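# Seat the hose connector fully onto the tap

## Task

Slide the hose connector onto the tap until it is completely seated, and make sure the pipe frame is still upright afterwards.

## Robot and tools

Robot: two 7-joint arms, left_arm and right_arm. Each has a gripper whose fingers point along its own +z and open and close along its y. Joint order for every list, sent or reported: waist, shoulder, upper arm roll, elbow, forearm roll, wrist pitch, wrist roll. Wrist pitch is sign-flipped on both arms: your numbers and all results run opposite to the arm's own convention, and a stated range of -a to b becomes -b to a for you.

Frames: the scene frame has its origin at table-top height, midway between the nominal arm bases; +z is up, +x points out over the table, and left_arm sits on the +y side. Actual bases: left_arm at (+0.017, +0.434, 0) m, quat_wxyz (+1.000, 0, 0, -0.023); right_arm at (-0.036, -0.299, 0) m, quat_wxyz (+1.000, 0, 0, +0.013). Each arm's hand position, quaternion, velocities and wrist-camera pose are given in that arm's base frame; fixed cameras and the table use the scene frame. end_effector_position (m) is the point between the closed pads; fingertips extend about 19 mm past it when closed and 6 mm when fully open. Reported hand poses may be wrong by a few cm, more at long reach.

The row (18 numbers, each in [-1, 1], always both arms): left_arm's 7 joint displacements, left gripper position, left gripper speed, then the same nine for right_arm. Joint displacements are offsets, not poses, measured from the Joint targets as they stood when the action (or move) began; 1.0 equals 0.9985 rad for the first four joints and 0.8765 rad for the last three. Sending the same offset again moves further. Gripper position is absolute: +1 fully open (85 mm), 0 about 45 mm, -1 closed; the mapping is not linear, so trust position_measured_pct (roughly 50 minus 50 times the position number). Gripper speed: -1 about 20 mm/s, 0 about 85, +1 about 150; faster closes grip harder. To leave a gripper alone, resend its previous position and speed (0 is a real command). The gripper starts at +1.

Joint ranges (rad): waist, upper arm roll, forearm roll, wrist roll -69.115 to 69.115; shoulder -2.250 to 2.250; elbow -2.580 to 2.580; wrist pitch -2.100 to 2.100. A request more than 0.014 rad beyond an end, from the start-of-action targets, gets the action rejected for both arms. Drive caps: 1.39 rad/s (first four joints), 1.22 (last three); targets stay within 0.304/0.266 rad of measured angles, and targets that would shift the gripper over 70 mm are scaled back, so big motions take several actions.

Tools:
- execute_actions(actions, cameras): actions is a list of actions; each action is a table of up to 15 rows, one per 1/30 s step, and a shorter table repeats its last row to fill 15. An empty list just reports state and images.
- move(target, speed, blend, blocking, cameras): target is one row or a list of up to 15 rows; every row's joint numbers are offsets from the same starting Joint targets. All joints are interpolated together, grippers travel on curves, with no obstacle avoidance. speed: rad/s of the joint with the longest way to go, 0.01 to 2, default 0.5, one value or one per target. blend: rad, rounding corners between listed targets; 0 stops at each. blocking=false returns after about 0.5 s while motion continues. Its result adds a move: line (done, off_target, moving, held, fault; limits=held if steps were withheld).
- wait(seconds 0 to 10): lets time pass holding the last command.
- stop(): brakes a running move; fingers keep going.
- zoom_image(camera, region [x0, y0, x1, y1] in pixels, at most 504 by 504): magnifies part of the newest image of cam_head_left, cam_head_right, cam_high, cam_left_wrist or cam_right_wrist (all 672x504).
- clear_fault(arm): clears a reported torque fault on left_arm or right_arm.
- finished_scene(scene): ends the current scene; give its number. Irreversible; call only when the connector is fully seated and the frame stands.

Results: Joint positions, Joint velocities (may read within noise), Joint targets (the base for your next offsets), joint torques (positive toward larger angle, with offsets and noise), Flange force along gripper x y z (biased, includes held weight; sending rows hides it, a move or wait restores it), Tool commands, and per gripper position_measured_pct, object_status (0 moving, 1 blocked opening, 2 stopped on something before target, 3 reached target or pads met, i.e. empty or a soft grip) and motor_current_ma (about 1000 on a firm stop, near 0 in air). Read status only after the fingers have been still for up to 1.3 s. Other lines: joint sent to its limit; joint command not followed (the clearance check between arms changed targets); MOTOR HOT; OVER-TEMPERATURE FAULT; torque fault.

Gripping: close to a position narrower than the part and keep it. To release, open a few mm wider than the part.

Cautions: arms are stiff, so aiming even a few mm past a firm contact pushes very hard; approach slowly and stop just at contact, then press gently. A joint over its torque limit (104.5 N m big joints, 51.3 small) or 5 degrees off its plan stops the arm until clear_fault. Do not collide the arms or close a gripper on the other arm's fingers. Do not knock over the pipe frame, strike fixed objects, drop or fling parts, or let anything leave the table. Long holds or straining toward unreachable poses overheat motors. To end a push, command targets back past the measured joint positions.

Each tool is called after "Emit:" in YAML: its name, and indented under it one key for each argument.

## Session

Emit:
execute_actions:
  actions: []

Scene clock: 0.00 s.
left_arm: end_effector_position=(+0.3351, -0.2017, +0.2054) position_measured_pct=0.0 object_status=3 motor_current_ma=0 end_effector_quat_wxyz=(+0.040, +0.978, +0.012, +0.203) | right_arm: end_effector_position=(+0.2601, +0.0926, +0.3884) position_measured_pct=0.0 object_status=3 motor_current_ma=0 end_effector_quat_wxyz=(-0.348, +0.408, +0.843, -0.038)
Joint positions: left_arm=[0.247 0.107 0.402 2.22 -0.482 -0.492 -0.517] | right_arm=[-0.311 0.356 0.298 1.414 -0.364 -2.058 0.617]
Joint velocities: within noise
Joint torques (N m): no reading
Flange force (N): no reading
Joint targets: left_arm=[0.247 0.107 0.402 2.220 -0.482 -0.492 -0.517] | right_arm=[-0.311 0.356 0.298 1.414 -0.364 -2.058 0.617]
Tool commands: left_gripper/position=+1.0 left_gripper/speed=+1.0 right_gripper/position=+1.0 right_gripper/speed=+1.0

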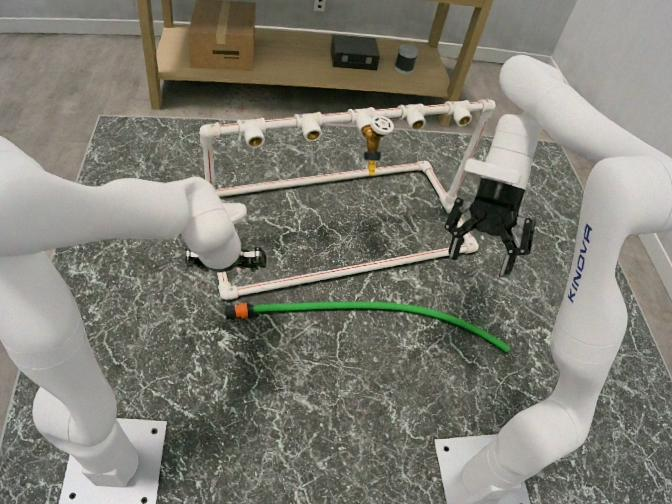

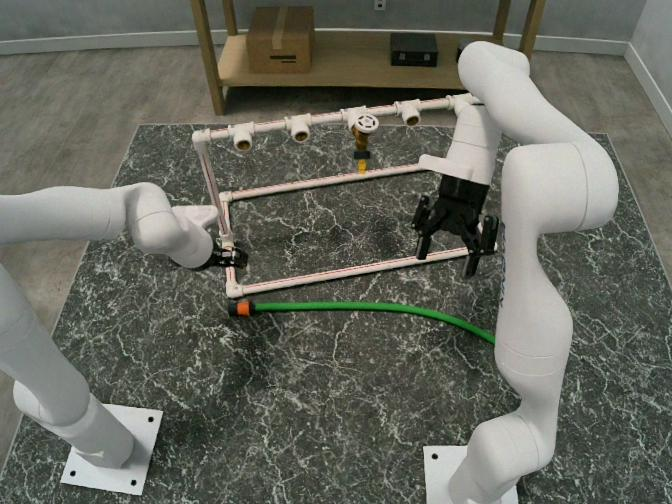

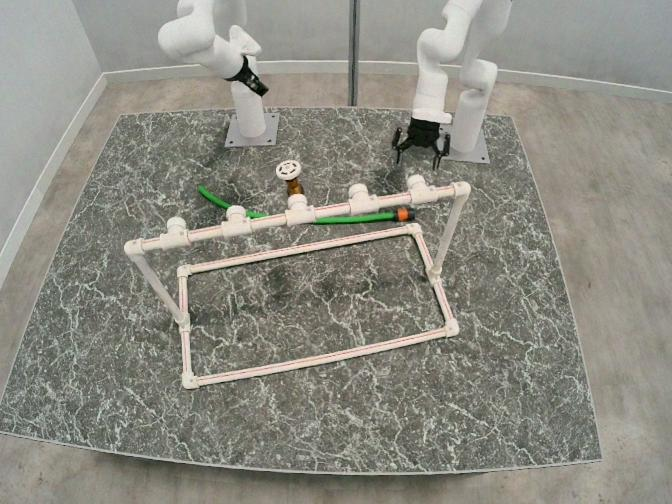

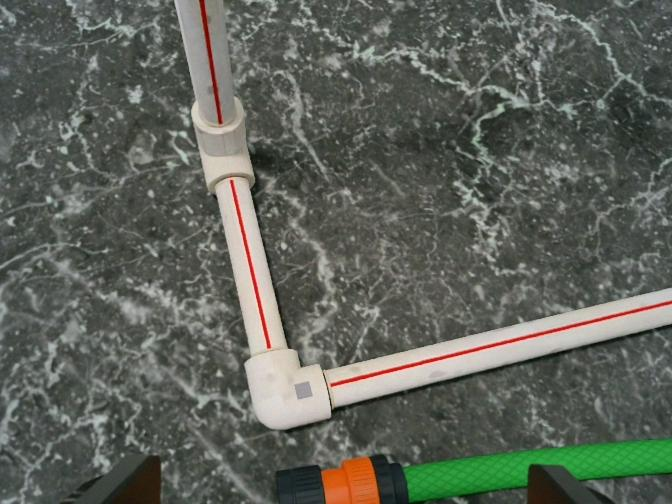

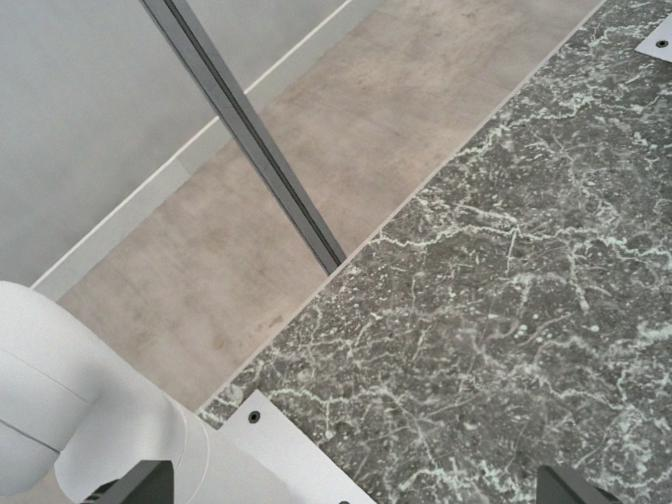

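Emit:
move:
  target: [0.2975,0.22,-0.4026,-0.145,0.55,-0.098,0.95,0.3,1, 0.165,-0.102,-0.0997,0.304,-0.789,0.271,-0.306,1,1]
  speed: 0.8
  cameras: ["cam_left_wrist","cam_head_left"]

Emit:
move:
  target: [0,0.2205,0,-0.1448,0,-0.098,0.3206,0.3,1, 0.165,-0.102,-0.0997,0.304,-0.789,0.271,-0.306,1,1]
  speed: 0.8
  cameras: ["cam_left_wrist","cam_high","cam_head_right"]

Scene clock: 87.70 s.
left_arm: end_effector_position=(+0.3270, -0.2267, +0.1440) position_measured_pct=35.1 object_status=3 motor_current_ma=0 end_effector_quat_wxyz=(+0.076, +0.780, +0.620, +0.028) | right_arm: end_effector_position=(+0.2788, +0.2340, +0.4511) position_measured_pct=0.0 object_status=3 motor_current_ma=0 end_effector_quat_wxyz=(-0.494, +0.528, +0.644, +0.249)
Joint positions: left_arm=[0.544 0.326 0 2.075 0 -0.578 0.315] | right_arm=[-0.146 0.254 0.199 1.717 -1.056 -1.821 0.349]
Joint torques (N m): left_arm=[1.57 -12.38 1.43 -5.51 -0.05 0.1 0.07] | right_arm=[-1.82 -12.33 -1.25 -7.22 -1.86 -1.5 -0.04]
Flange force (N): left_arm=[3.9 3.0 -1.5] | right_arm=[-2.4 -0.9 -3.1]
Joint targets: left_arm=[0.544 0.326 0.000 2.075 0.000 -0.578 0.315] | right_arm=[-0.146 0.254 0.199 1.717 -1.056 -1.821 0.349]
move: done
Images, in order (width x height): cam_head_left 672x504, cam_left_wrist 672x504.

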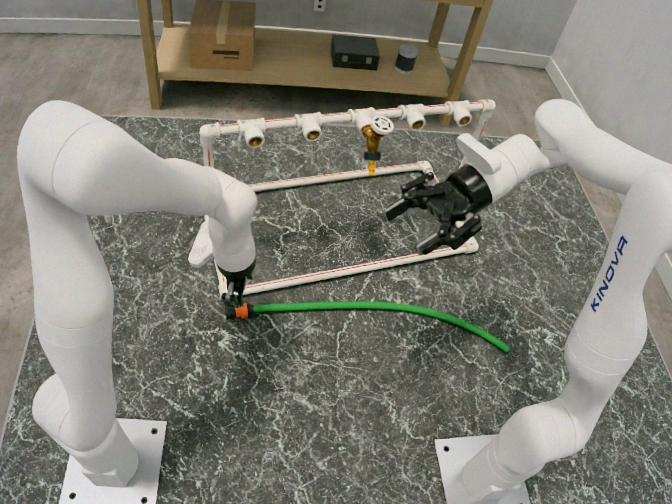

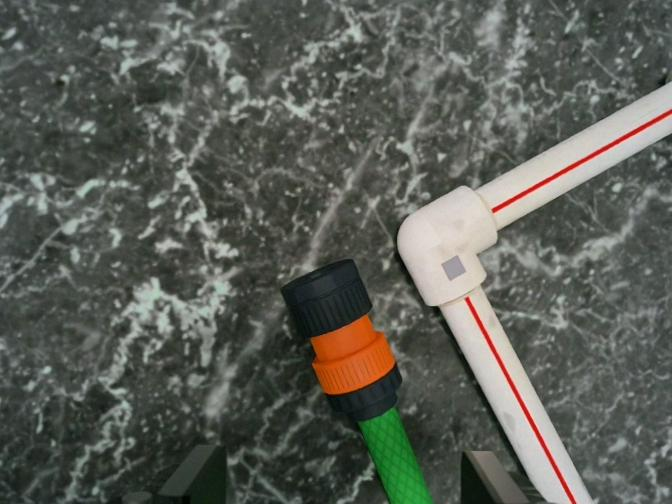

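Scene clock: 89.03 s.
left_arm: end_effector_position=(+0.3403, -0.2348, +0.0855) position_measured_pct=35.1 object_status=3 motor_current_ma=0 end_effector_quat_wxyz=(+0.000, +0.688, +0.726, +0.000) | right_arm: end_effector_position=(+0.3822, +0.2436, +0.5654) position_measured_pct=0.0 object_status=3 motor_current_ma=0 end_effector_quat_wxyz=(+0.611, -0.600, -0.268, -0.442)
Joint positions: left_arm=[0.544 0.546 0 1.931 0 -0.663 0.596] | right_arm=[0.018 0.152 0.099 2.021 -1.747 -1.583 0.08]
Joint torques (N m): left_arm=[1.54 -15.6 1.42 -4.71 -0.04 -0.37 0.07] | right_arm=[-1.84 -10.92 -1.41 -7.78 -2.03 -1.71 -0.04]
Flange force (N): left_arm=[2.4 3.2 -0.9] | right_arm=[0.0 0.5 -4.4]
Joint targets: left_arm=[0.544 0.546 0.000 1.931 0.000 -0.663 0.596] | right_arm=[0.018 0.152 0.099 2.021 -1.747 -1.583 0.080]
move: done
Images, in order (width x height): cam_head_right 672x504, cam_high 672x504, cam_left_wrist 672x504.

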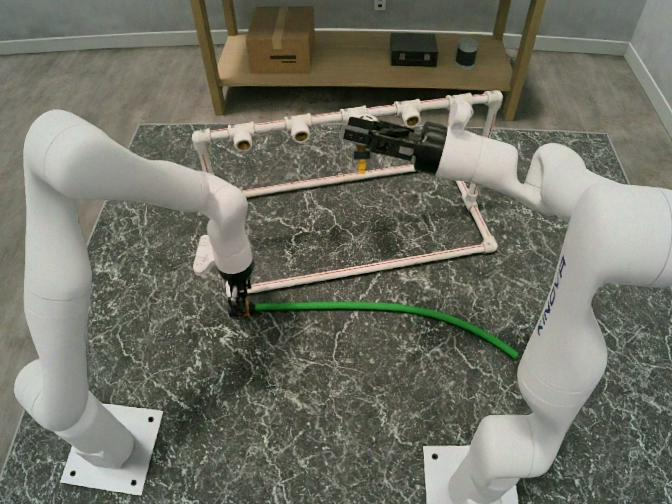

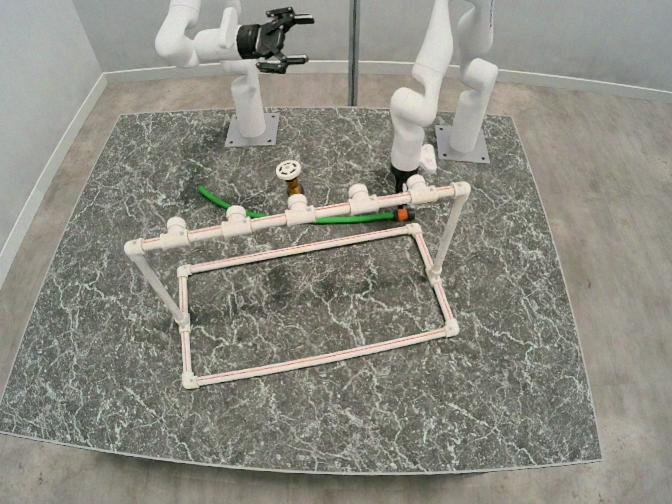

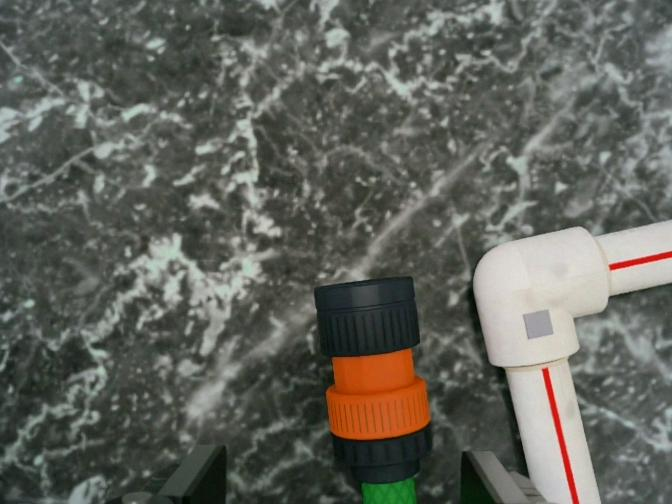

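Emit:
move:
  target: [-0.0124,0.1372,0,0.0098,0,0.1677,0.108,0.3,1, 0.165,-0.102,-0.0995,0.304,-0.788,0.271,-0.306,1,1]
  speed: 0.5
  cameras: ["cam_left_wrist","cam_high","cam_head_left"]

Scene clock: 102.43 s.
left_arm: end_effector_position=(+0.3508, -0.2350, +0.0266) position_measured_pct=35.1 object_status=3 motor_current_ma=0 end_effector_quat_wxyz=(+0.001, +0.648, +0.761, +0.000) | right_arm: end_effector_position=(+0.4777, +0.0867, +0.5891) position_measured_pct=0.0 object_status=3 motor_current_ma=0 end_effector_quat_wxyz=(+0.649, -0.533, +0.195, -0.507)
Joint positions: left_arm=[0.532 0.683 0 1.941 0 -0.516 0.691] | right_arm=[0.183 0.05 0 2.324 -2.438 -1.345 -0.188]
Joint torques (N m): left_arm=[1.52 -16.87 1.49 -3.63 -0.03 -0.39 0.03] | right_arm=[-1.8 -9.35 -1.23 -8.34 -0.86 -2.42 -0.02]
Flange force (N): left_arm=[1.8 3.4 -0.5] | right_arm=[3.4 0.8 -3.4]
Joint targets: left_arm=[0.532 0.683 0.000 1.941 0.000 -0.516 0.691] | right_arm=[0.183 0.050 0.000 2.324 -2.438 -1.345 -0.188]
move: done
Images, in order (width x height): cam_head_left 672x504, cam_high 672x504, cam_left_wrist 672x504.

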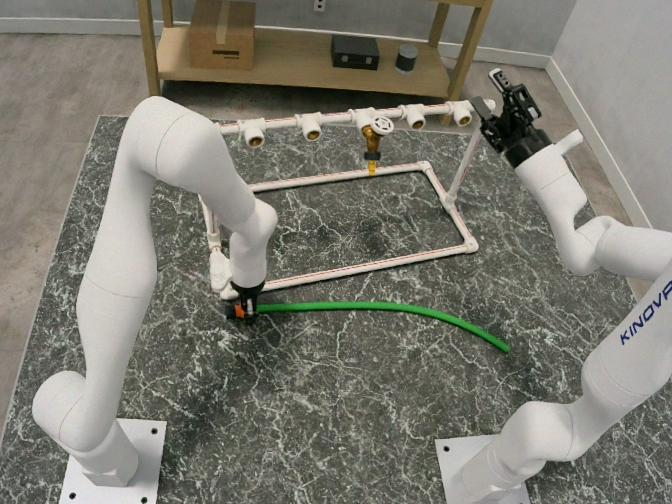

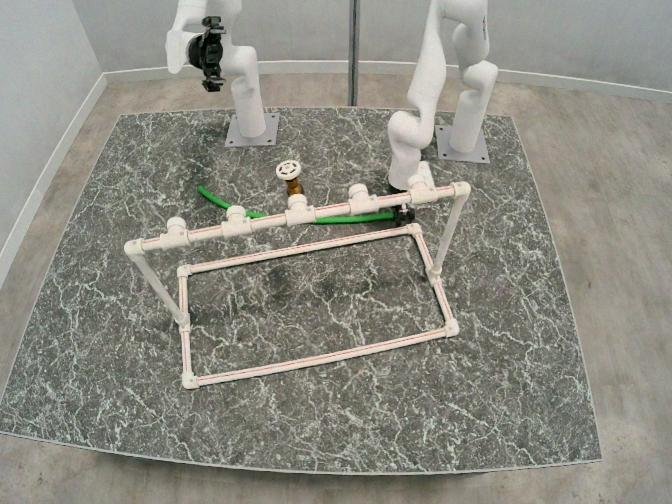

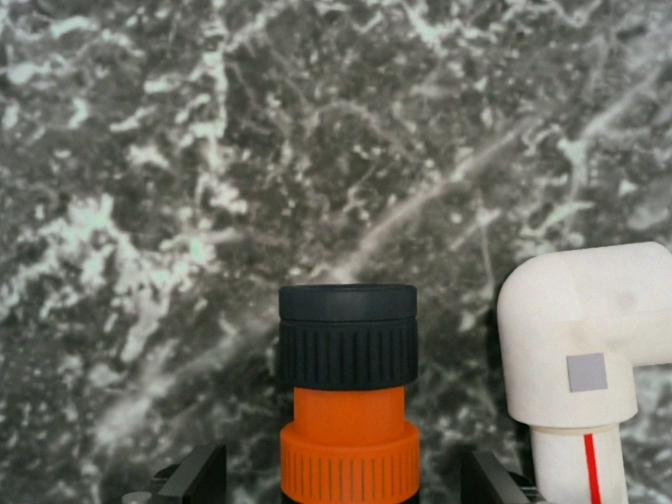

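Emit:
move:
  target: [0,0,0,0,0,0,0,-0.3,-1, 0,0.37,0,0,0,0,0,1,1]
  speed: 0.5
  cameras: ["cam_left_wrist","cam_right_wrist","cam_head_left","cam_high"]

Scene clock: 107.93 s.
left_arm: end_effector_position=(+0.3508, -0.2350, +0.0266) position_measured_pct=64.5 object_status=0 motor_current_ma=760 end_effector_quat_wxyz=(+0.001, +0.648, +0.761, +0.000) | right_arm: end_effector_position=(+0.5556, +0.0722, +0.4047) position_measured_pct=0.0 object_status=3 motor_current_ma=0 end_effector_quat_wxyz=(+0.620, -0.594, +0.325, -0.395)
Joint positions: left_arm=[0.532 0.683 0 1.941 0 -0.516 0.691] | right_arm=[0.183 0.42 0 2.324 -2.438 -1.345 -0.188]
Joint torques (N m): left_arm=[1.5 -11.4 1.5 -3.5 -0.03 0.89 0.08] | right_arm=[-1.83 -13.88 -1.73 -5.91 -0.29 -2.82 -0.03]
Flange force (N): left_arm=[4.3 0.7 -16.1] | right_arm=[2.9 0.6 -3.4]
Joint targets: left_arm=[0.532 0.683 0.000 1.941 0.000 -0.516 0.691] | right_arm=[0.183 0.420 0.000 2.324 -2.438 -1.345 -0.188]
move: done
Images, in order (width x height): cam_head_left 672x504, cam_high 672x504, cam_left_wrist 672x504, cam_right_wrist 672x504.

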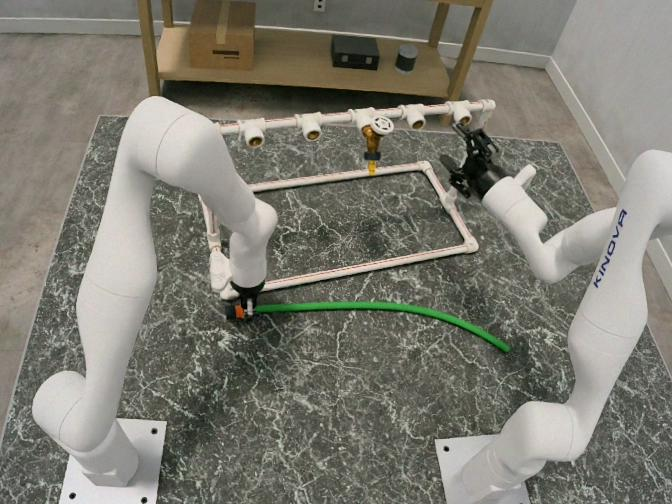

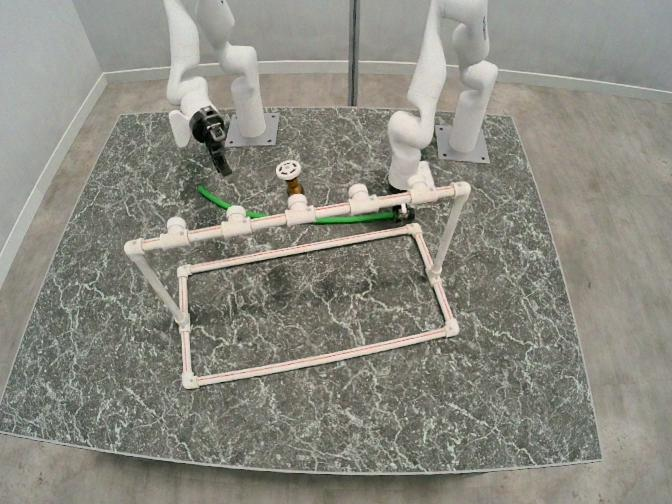

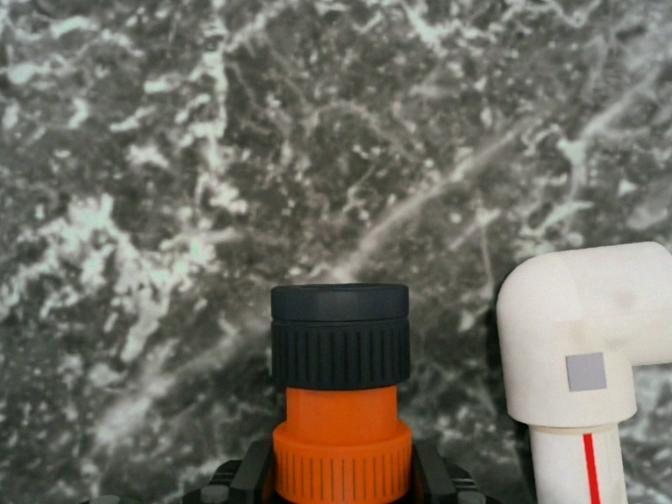

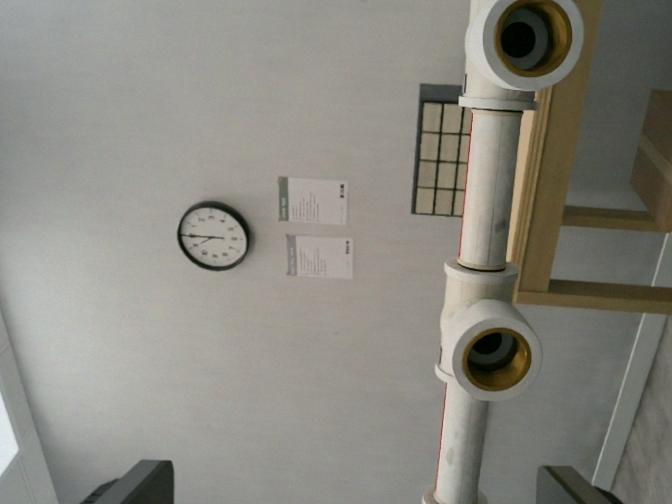

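Emit:
move:
  target: [0,-0.012,0,0,0,-0.0137,0,-0.3,-1, 0,0.1055,0,0,0,0,0,1,1]
  speed: 0.3
  cameras: ["cam_right_wrist","cam_head_left","cam_high","cam_head_right"]

Emit:
zoom_image:
  camera: "cam_head_left"
  region: [330, 90, 430, 190]

Emit:
zoom_image:
  camera: "cam_head_right"
  region: [310, 90, 410, 190]

Emit:
zoom_image:
  camera: "cam_high"
  region: [250, 140, 350, 240]

Scene clock: 116.43 s.
left_arm: end_effector_position=(+0.3502, -0.2347, +0.0316) position_measured_pct=64.9 object_status=3 motor_current_ma=880 end_effector_quat_wxyz=(+0.000, +0.648, +0.761, +0.000) | right_arm: end_effector_position=(+0.5651, +0.0705, +0.3480) position_measured_pct=0.0 object_status=3 motor_current_ma=0 end_effector_quat_wxyz=(+0.608, -0.608, +0.361, -0.361)
Joint positions: left_arm=[0.532 0.671 0 1.941 0 -0.528 0.691] | right_arm=[0.183 0.525 0 2.324 -2.438 -1.345 -0.188]
Joint torques (N m): left_arm=[1.58 -17.02 1.51 -3.76 -0.05 -0.39 0.02] | right_arm=[-1.83 -15.03 -1.84 -5.03 -0.09 -2.89 -0.01]
Flange force (N): left_arm=[1.8 3.6 0.0] | right_arm=[2.9 1.0 -3.1]
Joint targets: left_arm=[0.532 0.671 0.000 1.941 0.000 -0.528 0.691] | right_arm=[0.183 0.525 0.000 2.324 -2.438 -1.345 -0.188]
move: done
Images, in order (width x height): cam_head_left 672x504, cam_head_right 672x504, cam_high 672x504, cam_right_wrist 672x504.

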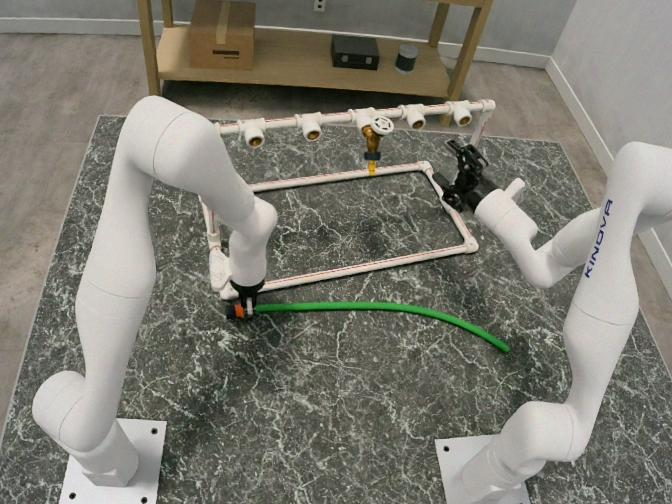

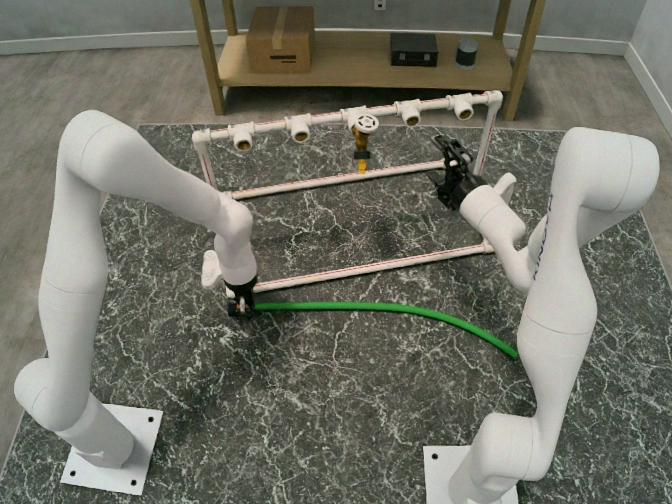

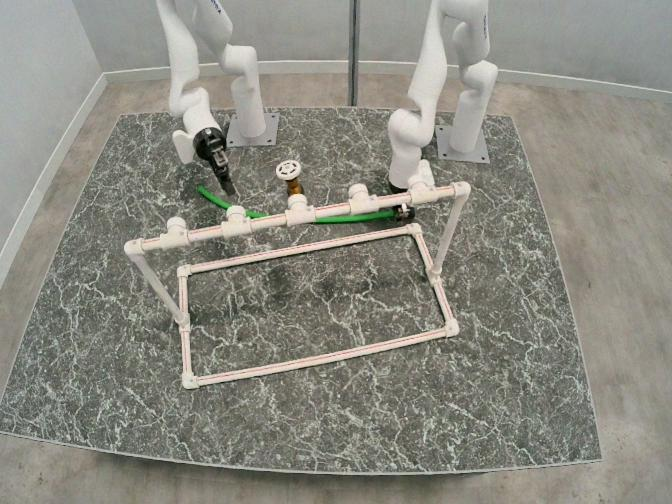

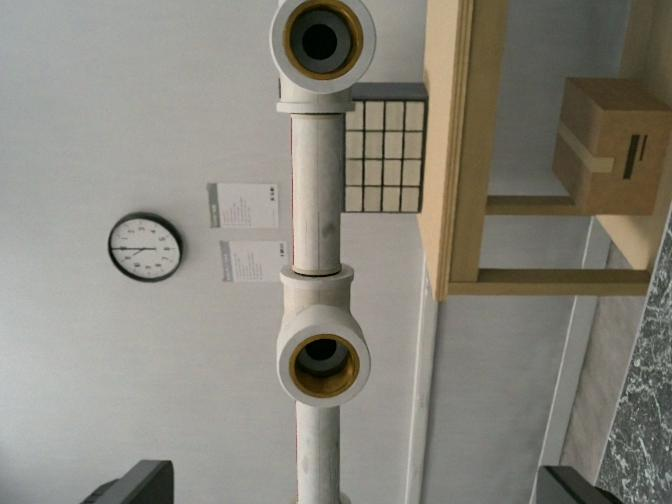

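Scaled by 5.040 from the camera's 672x504 image, which has a finer 960x720 frame.

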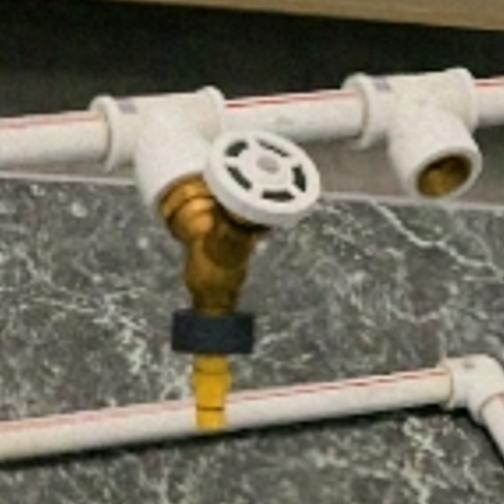

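Scaled by 5.040 from the camera's 672x504 image, which has a finer 960x720 frame.

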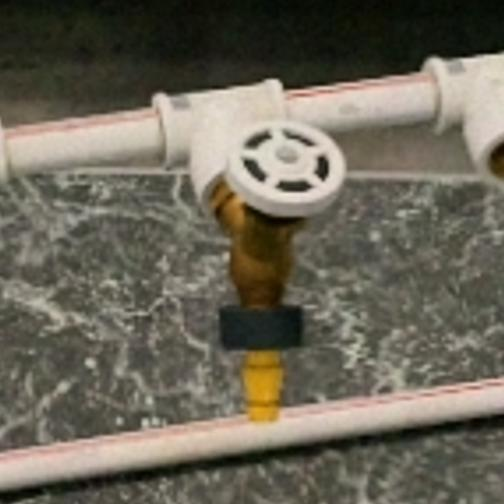

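Scaled by 5.040 from the camera's 672x504 image, which has a finer 960x720 frame.

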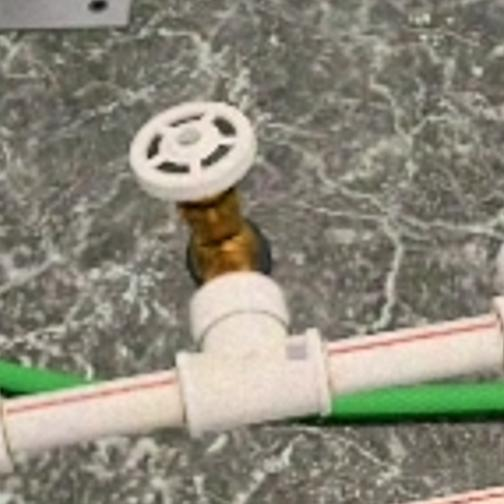

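Emit:
zoom_image:
  camera: "cam_right_wrist"
  region: [220, 200, 470, 504]

Emit:
zoom_image:
  camera: "cam_right_wrist"
  region: [220, 0, 470, 300]

Scaled by 1.658.

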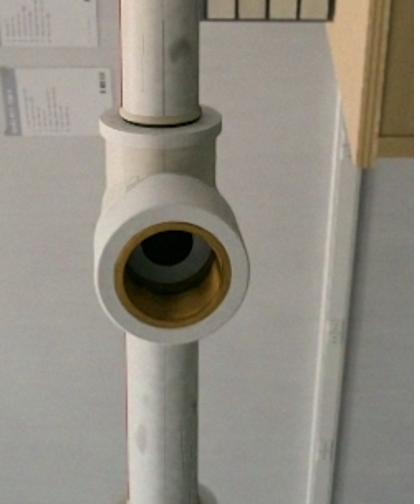

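Scaled by 1.680.

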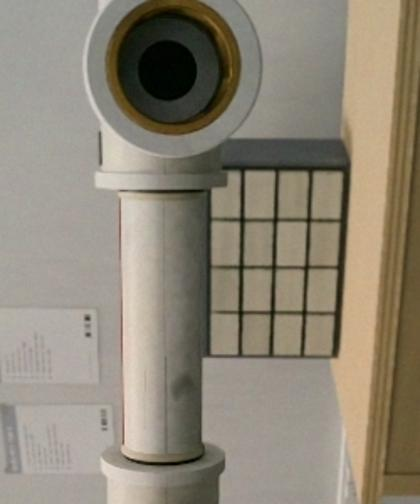

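Emit:
move:
  target: [0.068,-0.323,0,0.01,0,0.033,-0.857,-0.3,-1, -0.2765,0.0314,0,-0.1825,-0.2956,0.2047,0.002,1,1]
  speed: 0.5

Emit:
zoom_image:
  camera: "cam_right_wrist"
  region: [200, 200, 500, 504]

Scene clock: 169.60 s.
left_arm: end_effector_position=(+0.3847, -0.2929, +0.1776) position_measured_pct=64.9 object_status=3 motor_current_ma=880 end_effector_quat_wxyz=(+0.148, +0.885, +0.434, +0.084) | right_arm: end_effector_position=(+0.6308, +0.1583, +0.3581) position_measured_pct=0.0 object_status=3 motor_current_ma=0 end_effector_quat_wxyz=(+0.608, -0.608, +0.361, -0.361)
Joint positions: left_arm=[0.6 0.349 0 1.951 0 -0.5 -0.06] | right_arm=[-0.093 0.556 0 2.142 -2.697 -1.166 -0.186]
Joint torques (N m): left_arm=[1.72 -14.66 1.69 -6.95 -0.04 0.72 0.04] | right_arm=[-1.79 -17 -1.48 -6.66 -0.06 -2.88 -0.02]
Flange force (N): left_arm=[4.5 1.8 0.2] | right_arm=[2.9 0.3 -2.1]
Joint targets: left_arm=[0.600 0.349 0.000 1.951 0.000 -0.500 -0.060] | right_arm=[-0.093 0.556 0.000 2.142 -2.697 -1.166 -0.186]
move: done

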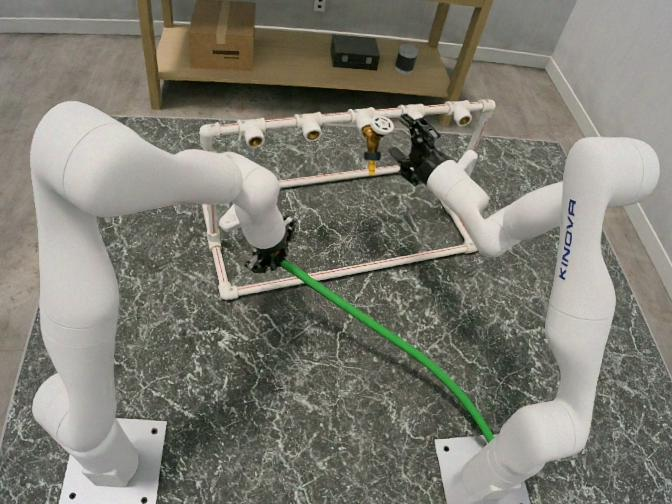

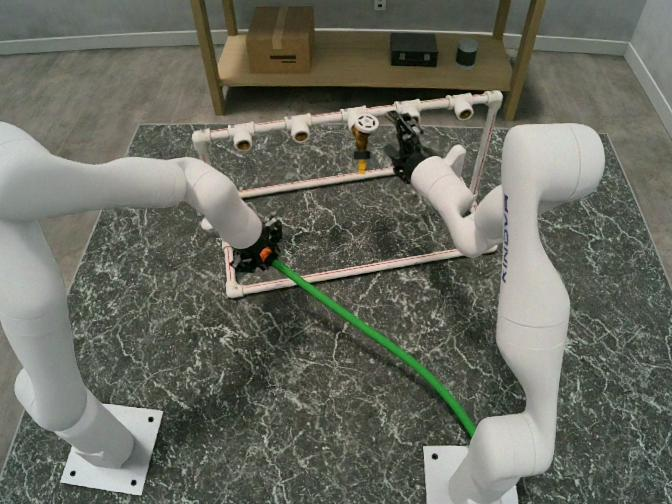

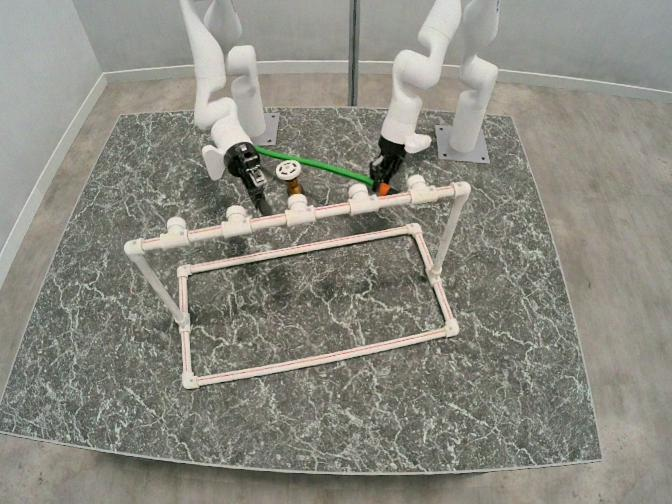

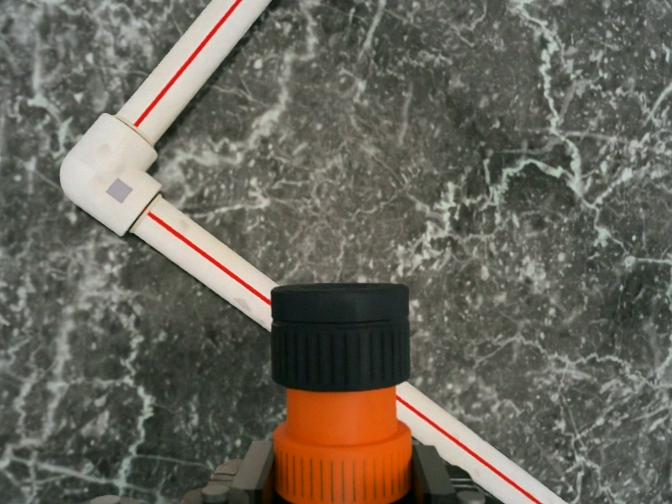

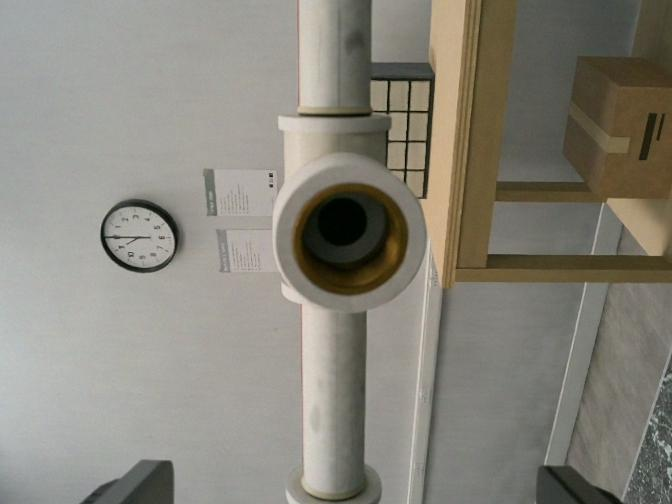

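Scaled by 1.658.

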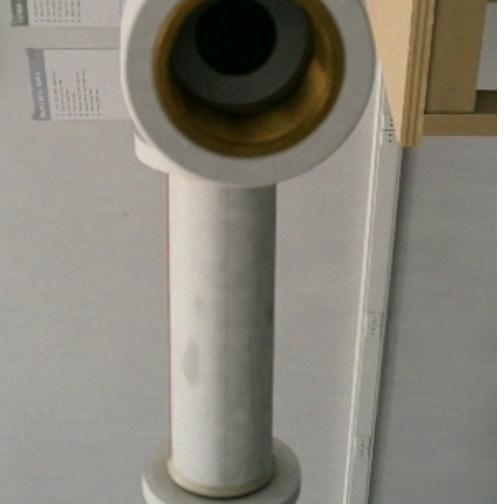

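Emit:
move:
  target: [0.03,0.027,0,0.1765,-0.0684,0.685,-0.83,-0.3,-1, -0.024,0.047,0,-0.15,-0.005,0.112,-0.043,1,1]
  speed: 0.5
  cameras: ["cam_right_wrist","cam_head_left"]

Emit:
move:
  target: [0.029,0.027,0,0.1765,-0.0684,0.686,-0.83,-0.3,-1, 0,0,0,0,0,0,0,1,1]
  speed: 0.5

Scene clock: 200.73 s.
left_arm: end_effector_position=(+0.4303, -0.3463, +0.1938) position_measured_pct=64.9 object_status=3 motor_current_ma=880 end_effector_quat_wxyz=(+0.228, +0.931, +0.043, +0.280) | right_arm: end_effector_position=(+0.6751, +0.1721, +0.3626) position_measured_pct=0.0 object_status=3 motor_current_ma=0 end_effector_quat_wxyz=(+0.608, -0.608, +0.361, -0.361)
Joint positions: left_arm=[0.63 0.376 0 2.127 -0.06 0.101 -0.788] | right_arm=[-0.117 0.603 0 1.992 -2.701 -1.068 -0.224]
Joint torques (N m): left_arm=[1.55 -14.72 1.43 -6.53 -0.22 1.78 -0.18] | right_arm=[-1.83 -18.56 -1.46 -7.46 -0.13 -2.85 -0.01]
Flange force (N): left_arm=[3.8 -1.3 0.8] | right_arm=[2.6 0.2 -1.9]
Joint targets: left_arm=[0.630 0.376 0.000 2.127 -0.060 0.101 -0.788] | right_arm=[-0.117 0.603 0.000 1.992 -2.701 -1.068 -0.224]
move: done
Images, in order (width x height): cam_head_left 672x504, cam_right_wrist 672x504.

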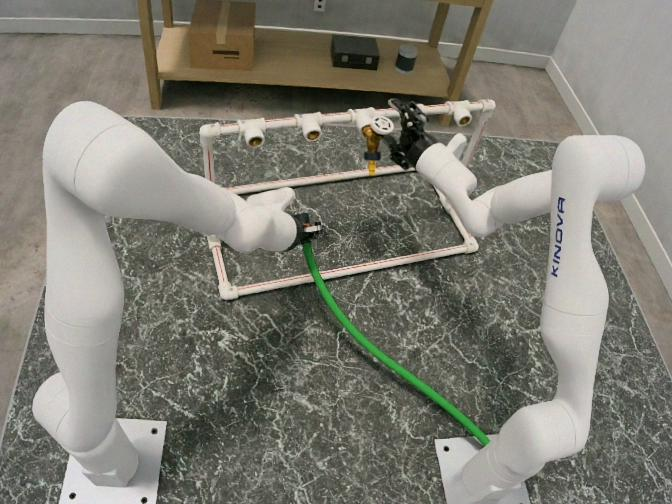

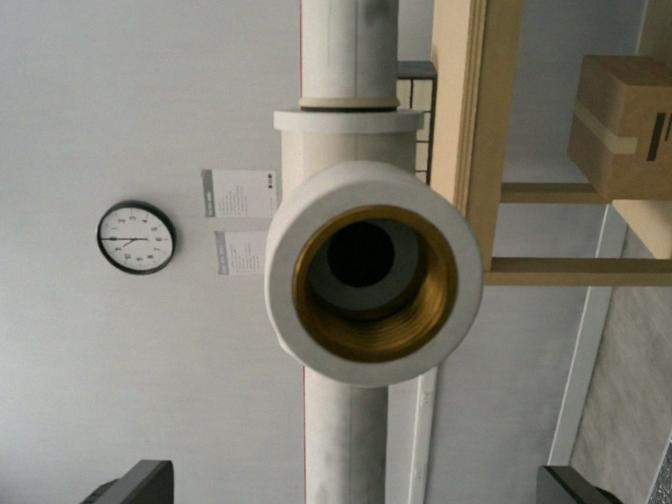

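Scene clock: 202.60 s.
left_arm: end_effector_position=(+0.4281, -0.3927, +0.2557) position_measured_pct=64.9 object_status=3 motor_current_ma=880 end_effector_quat_wxyz=(+0.195, +0.785, -0.306, +0.501) | right_arm: end_effector_position=(+0.6751, +0.1721, +0.3626) position_measured_pct=0.0 object_status=3 motor_current_ma=0 end_effector_quat_wxyz=(+0.608, -0.608, +0.361, -0.361)
Joint positions: left_arm=[0.659 0.403 0 2.303 -0.12 0.702 -1.515] | right_arm=[-0.117 0.603 0 1.992 -2.701 -1.068 -0.224]
Joint torques (N m): left_arm=[1.67 -14.06 1.49 -5.59 -0.15 2.47 -0.36] | right_arm=[-1.78 -18.59 -1.46 -7.46 -0.11 -2.85 -0.01]
Flange force (N): left_arm=[2.0 -5.2 0.6] | right_arm=[2.5 0.3 -1.8]
Joint targets: left_arm=[0.659 0.403 0.000 2.303 -0.120 0.702 -1.515] | right_arm=[-0.117 0.603 0.000 1.992 -2.701 -1.068 -0.224]
move: done

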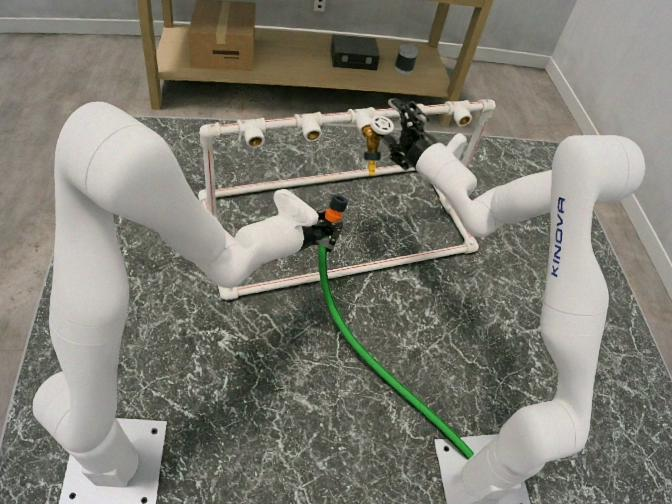

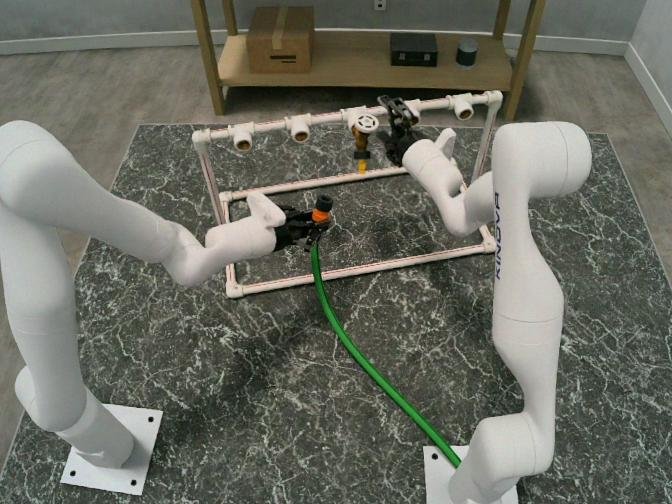

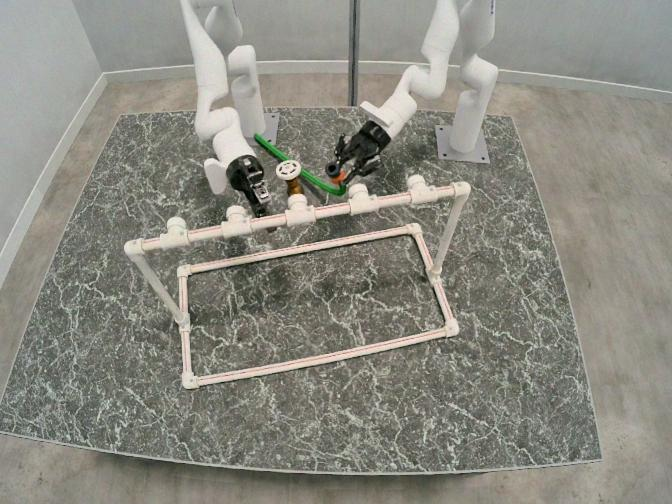

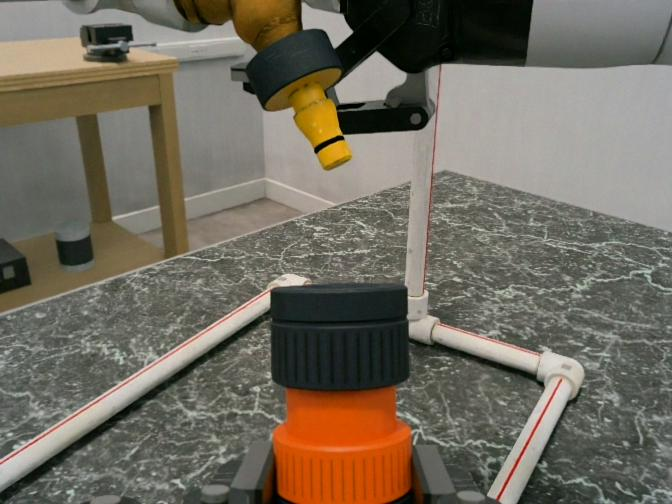

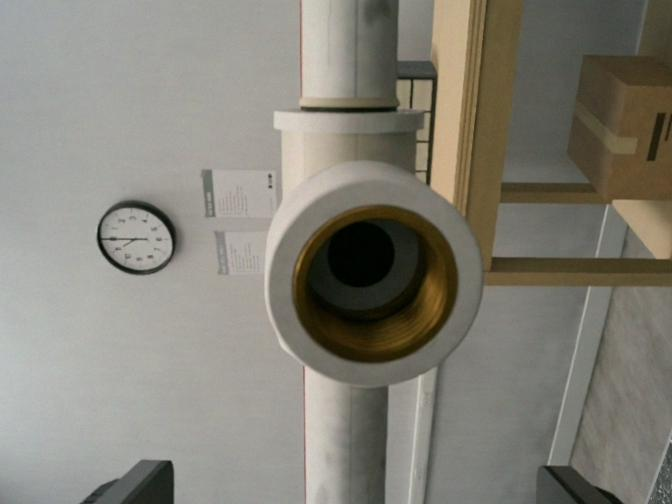

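Emit:
zoom_image:
  camera: "cam_left_wrist"
  region: [220, 20, 380, 180]

Emit:
move:
  target: [0,0,0,0,0,0,0,-0.3,-1, -0.0121,0.0091,0,-0.0357,-0.0086,0.0301,-0.0067,1,1]
  speed: 0.2
  cameras: ["cam_right_wrist","cam_left_wrist"]

Scaled by 3.150.

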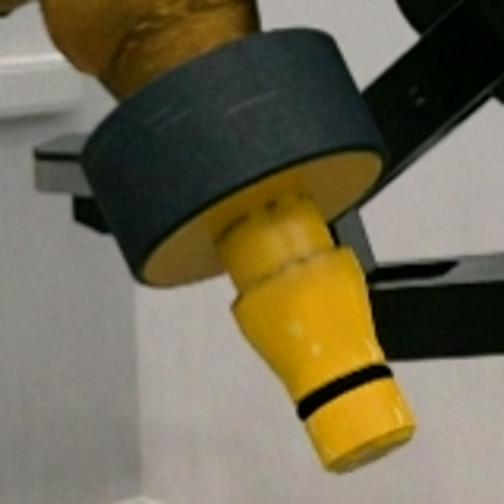

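Scene clock: 217.70 s.
left_arm: end_effector_position=(+0.4281, -0.3927, +0.2557) position_measured_pct=64.9 object_status=3 motor_current_ma=880 end_effector_quat_wxyz=(+0.195, +0.785, -0.306, +0.501) | right_arm: end_effector_position=(+0.6850, +0.1782, +0.3649) position_measured_pct=0.0 object_status=3 motor_current_ma=0 end_effector_quat_wxyz=(+0.608, -0.608, +0.361, -0.361)
Joint positions: left_arm=[0.659 0.403 0 2.303 -0.12 0.702 -1.515] | right_arm=[-0.129 0.612 0 1.957 -2.709 -1.041 -0.23]
Joint torques (N m): left_arm=[1.75 -13.97 1.54 -5.55 -0.1 2.43 -0.27] | right_arm=[-1.8 -18.99 -1.47 -7.65 -0.15 -2.84 0]
Flange force (N): left_arm=[2.1 -5.5 0.5] | right_arm=[2.7 0.3 -1.7]
Joint targets: left_arm=[0.659 0.403 0.000 2.303 -0.120 0.702 -1.515] | right_arm=[-0.129 0.612 0.000 1.957 -2.709 -1.041 -0.230]
move: done
Images, in order (width x height): cam_left_wrist 672x504, cam_right_wrist 672x504.

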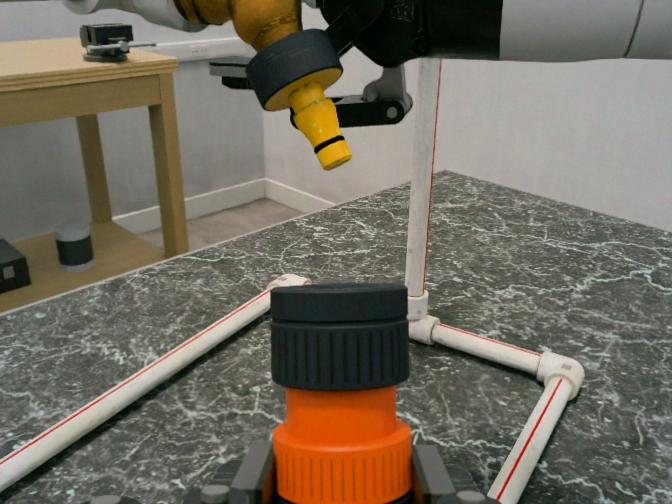

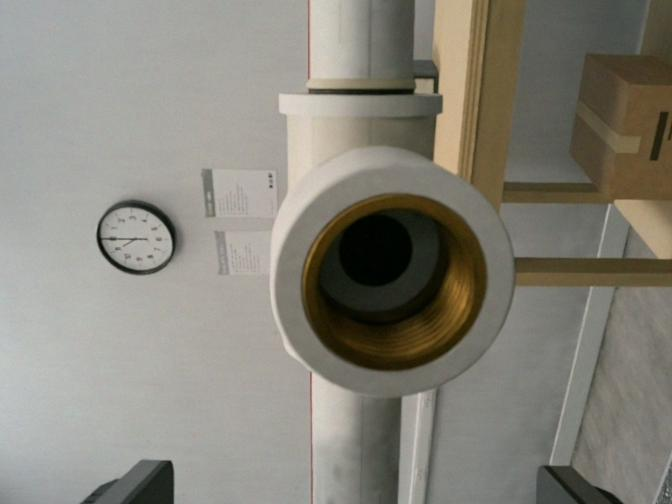

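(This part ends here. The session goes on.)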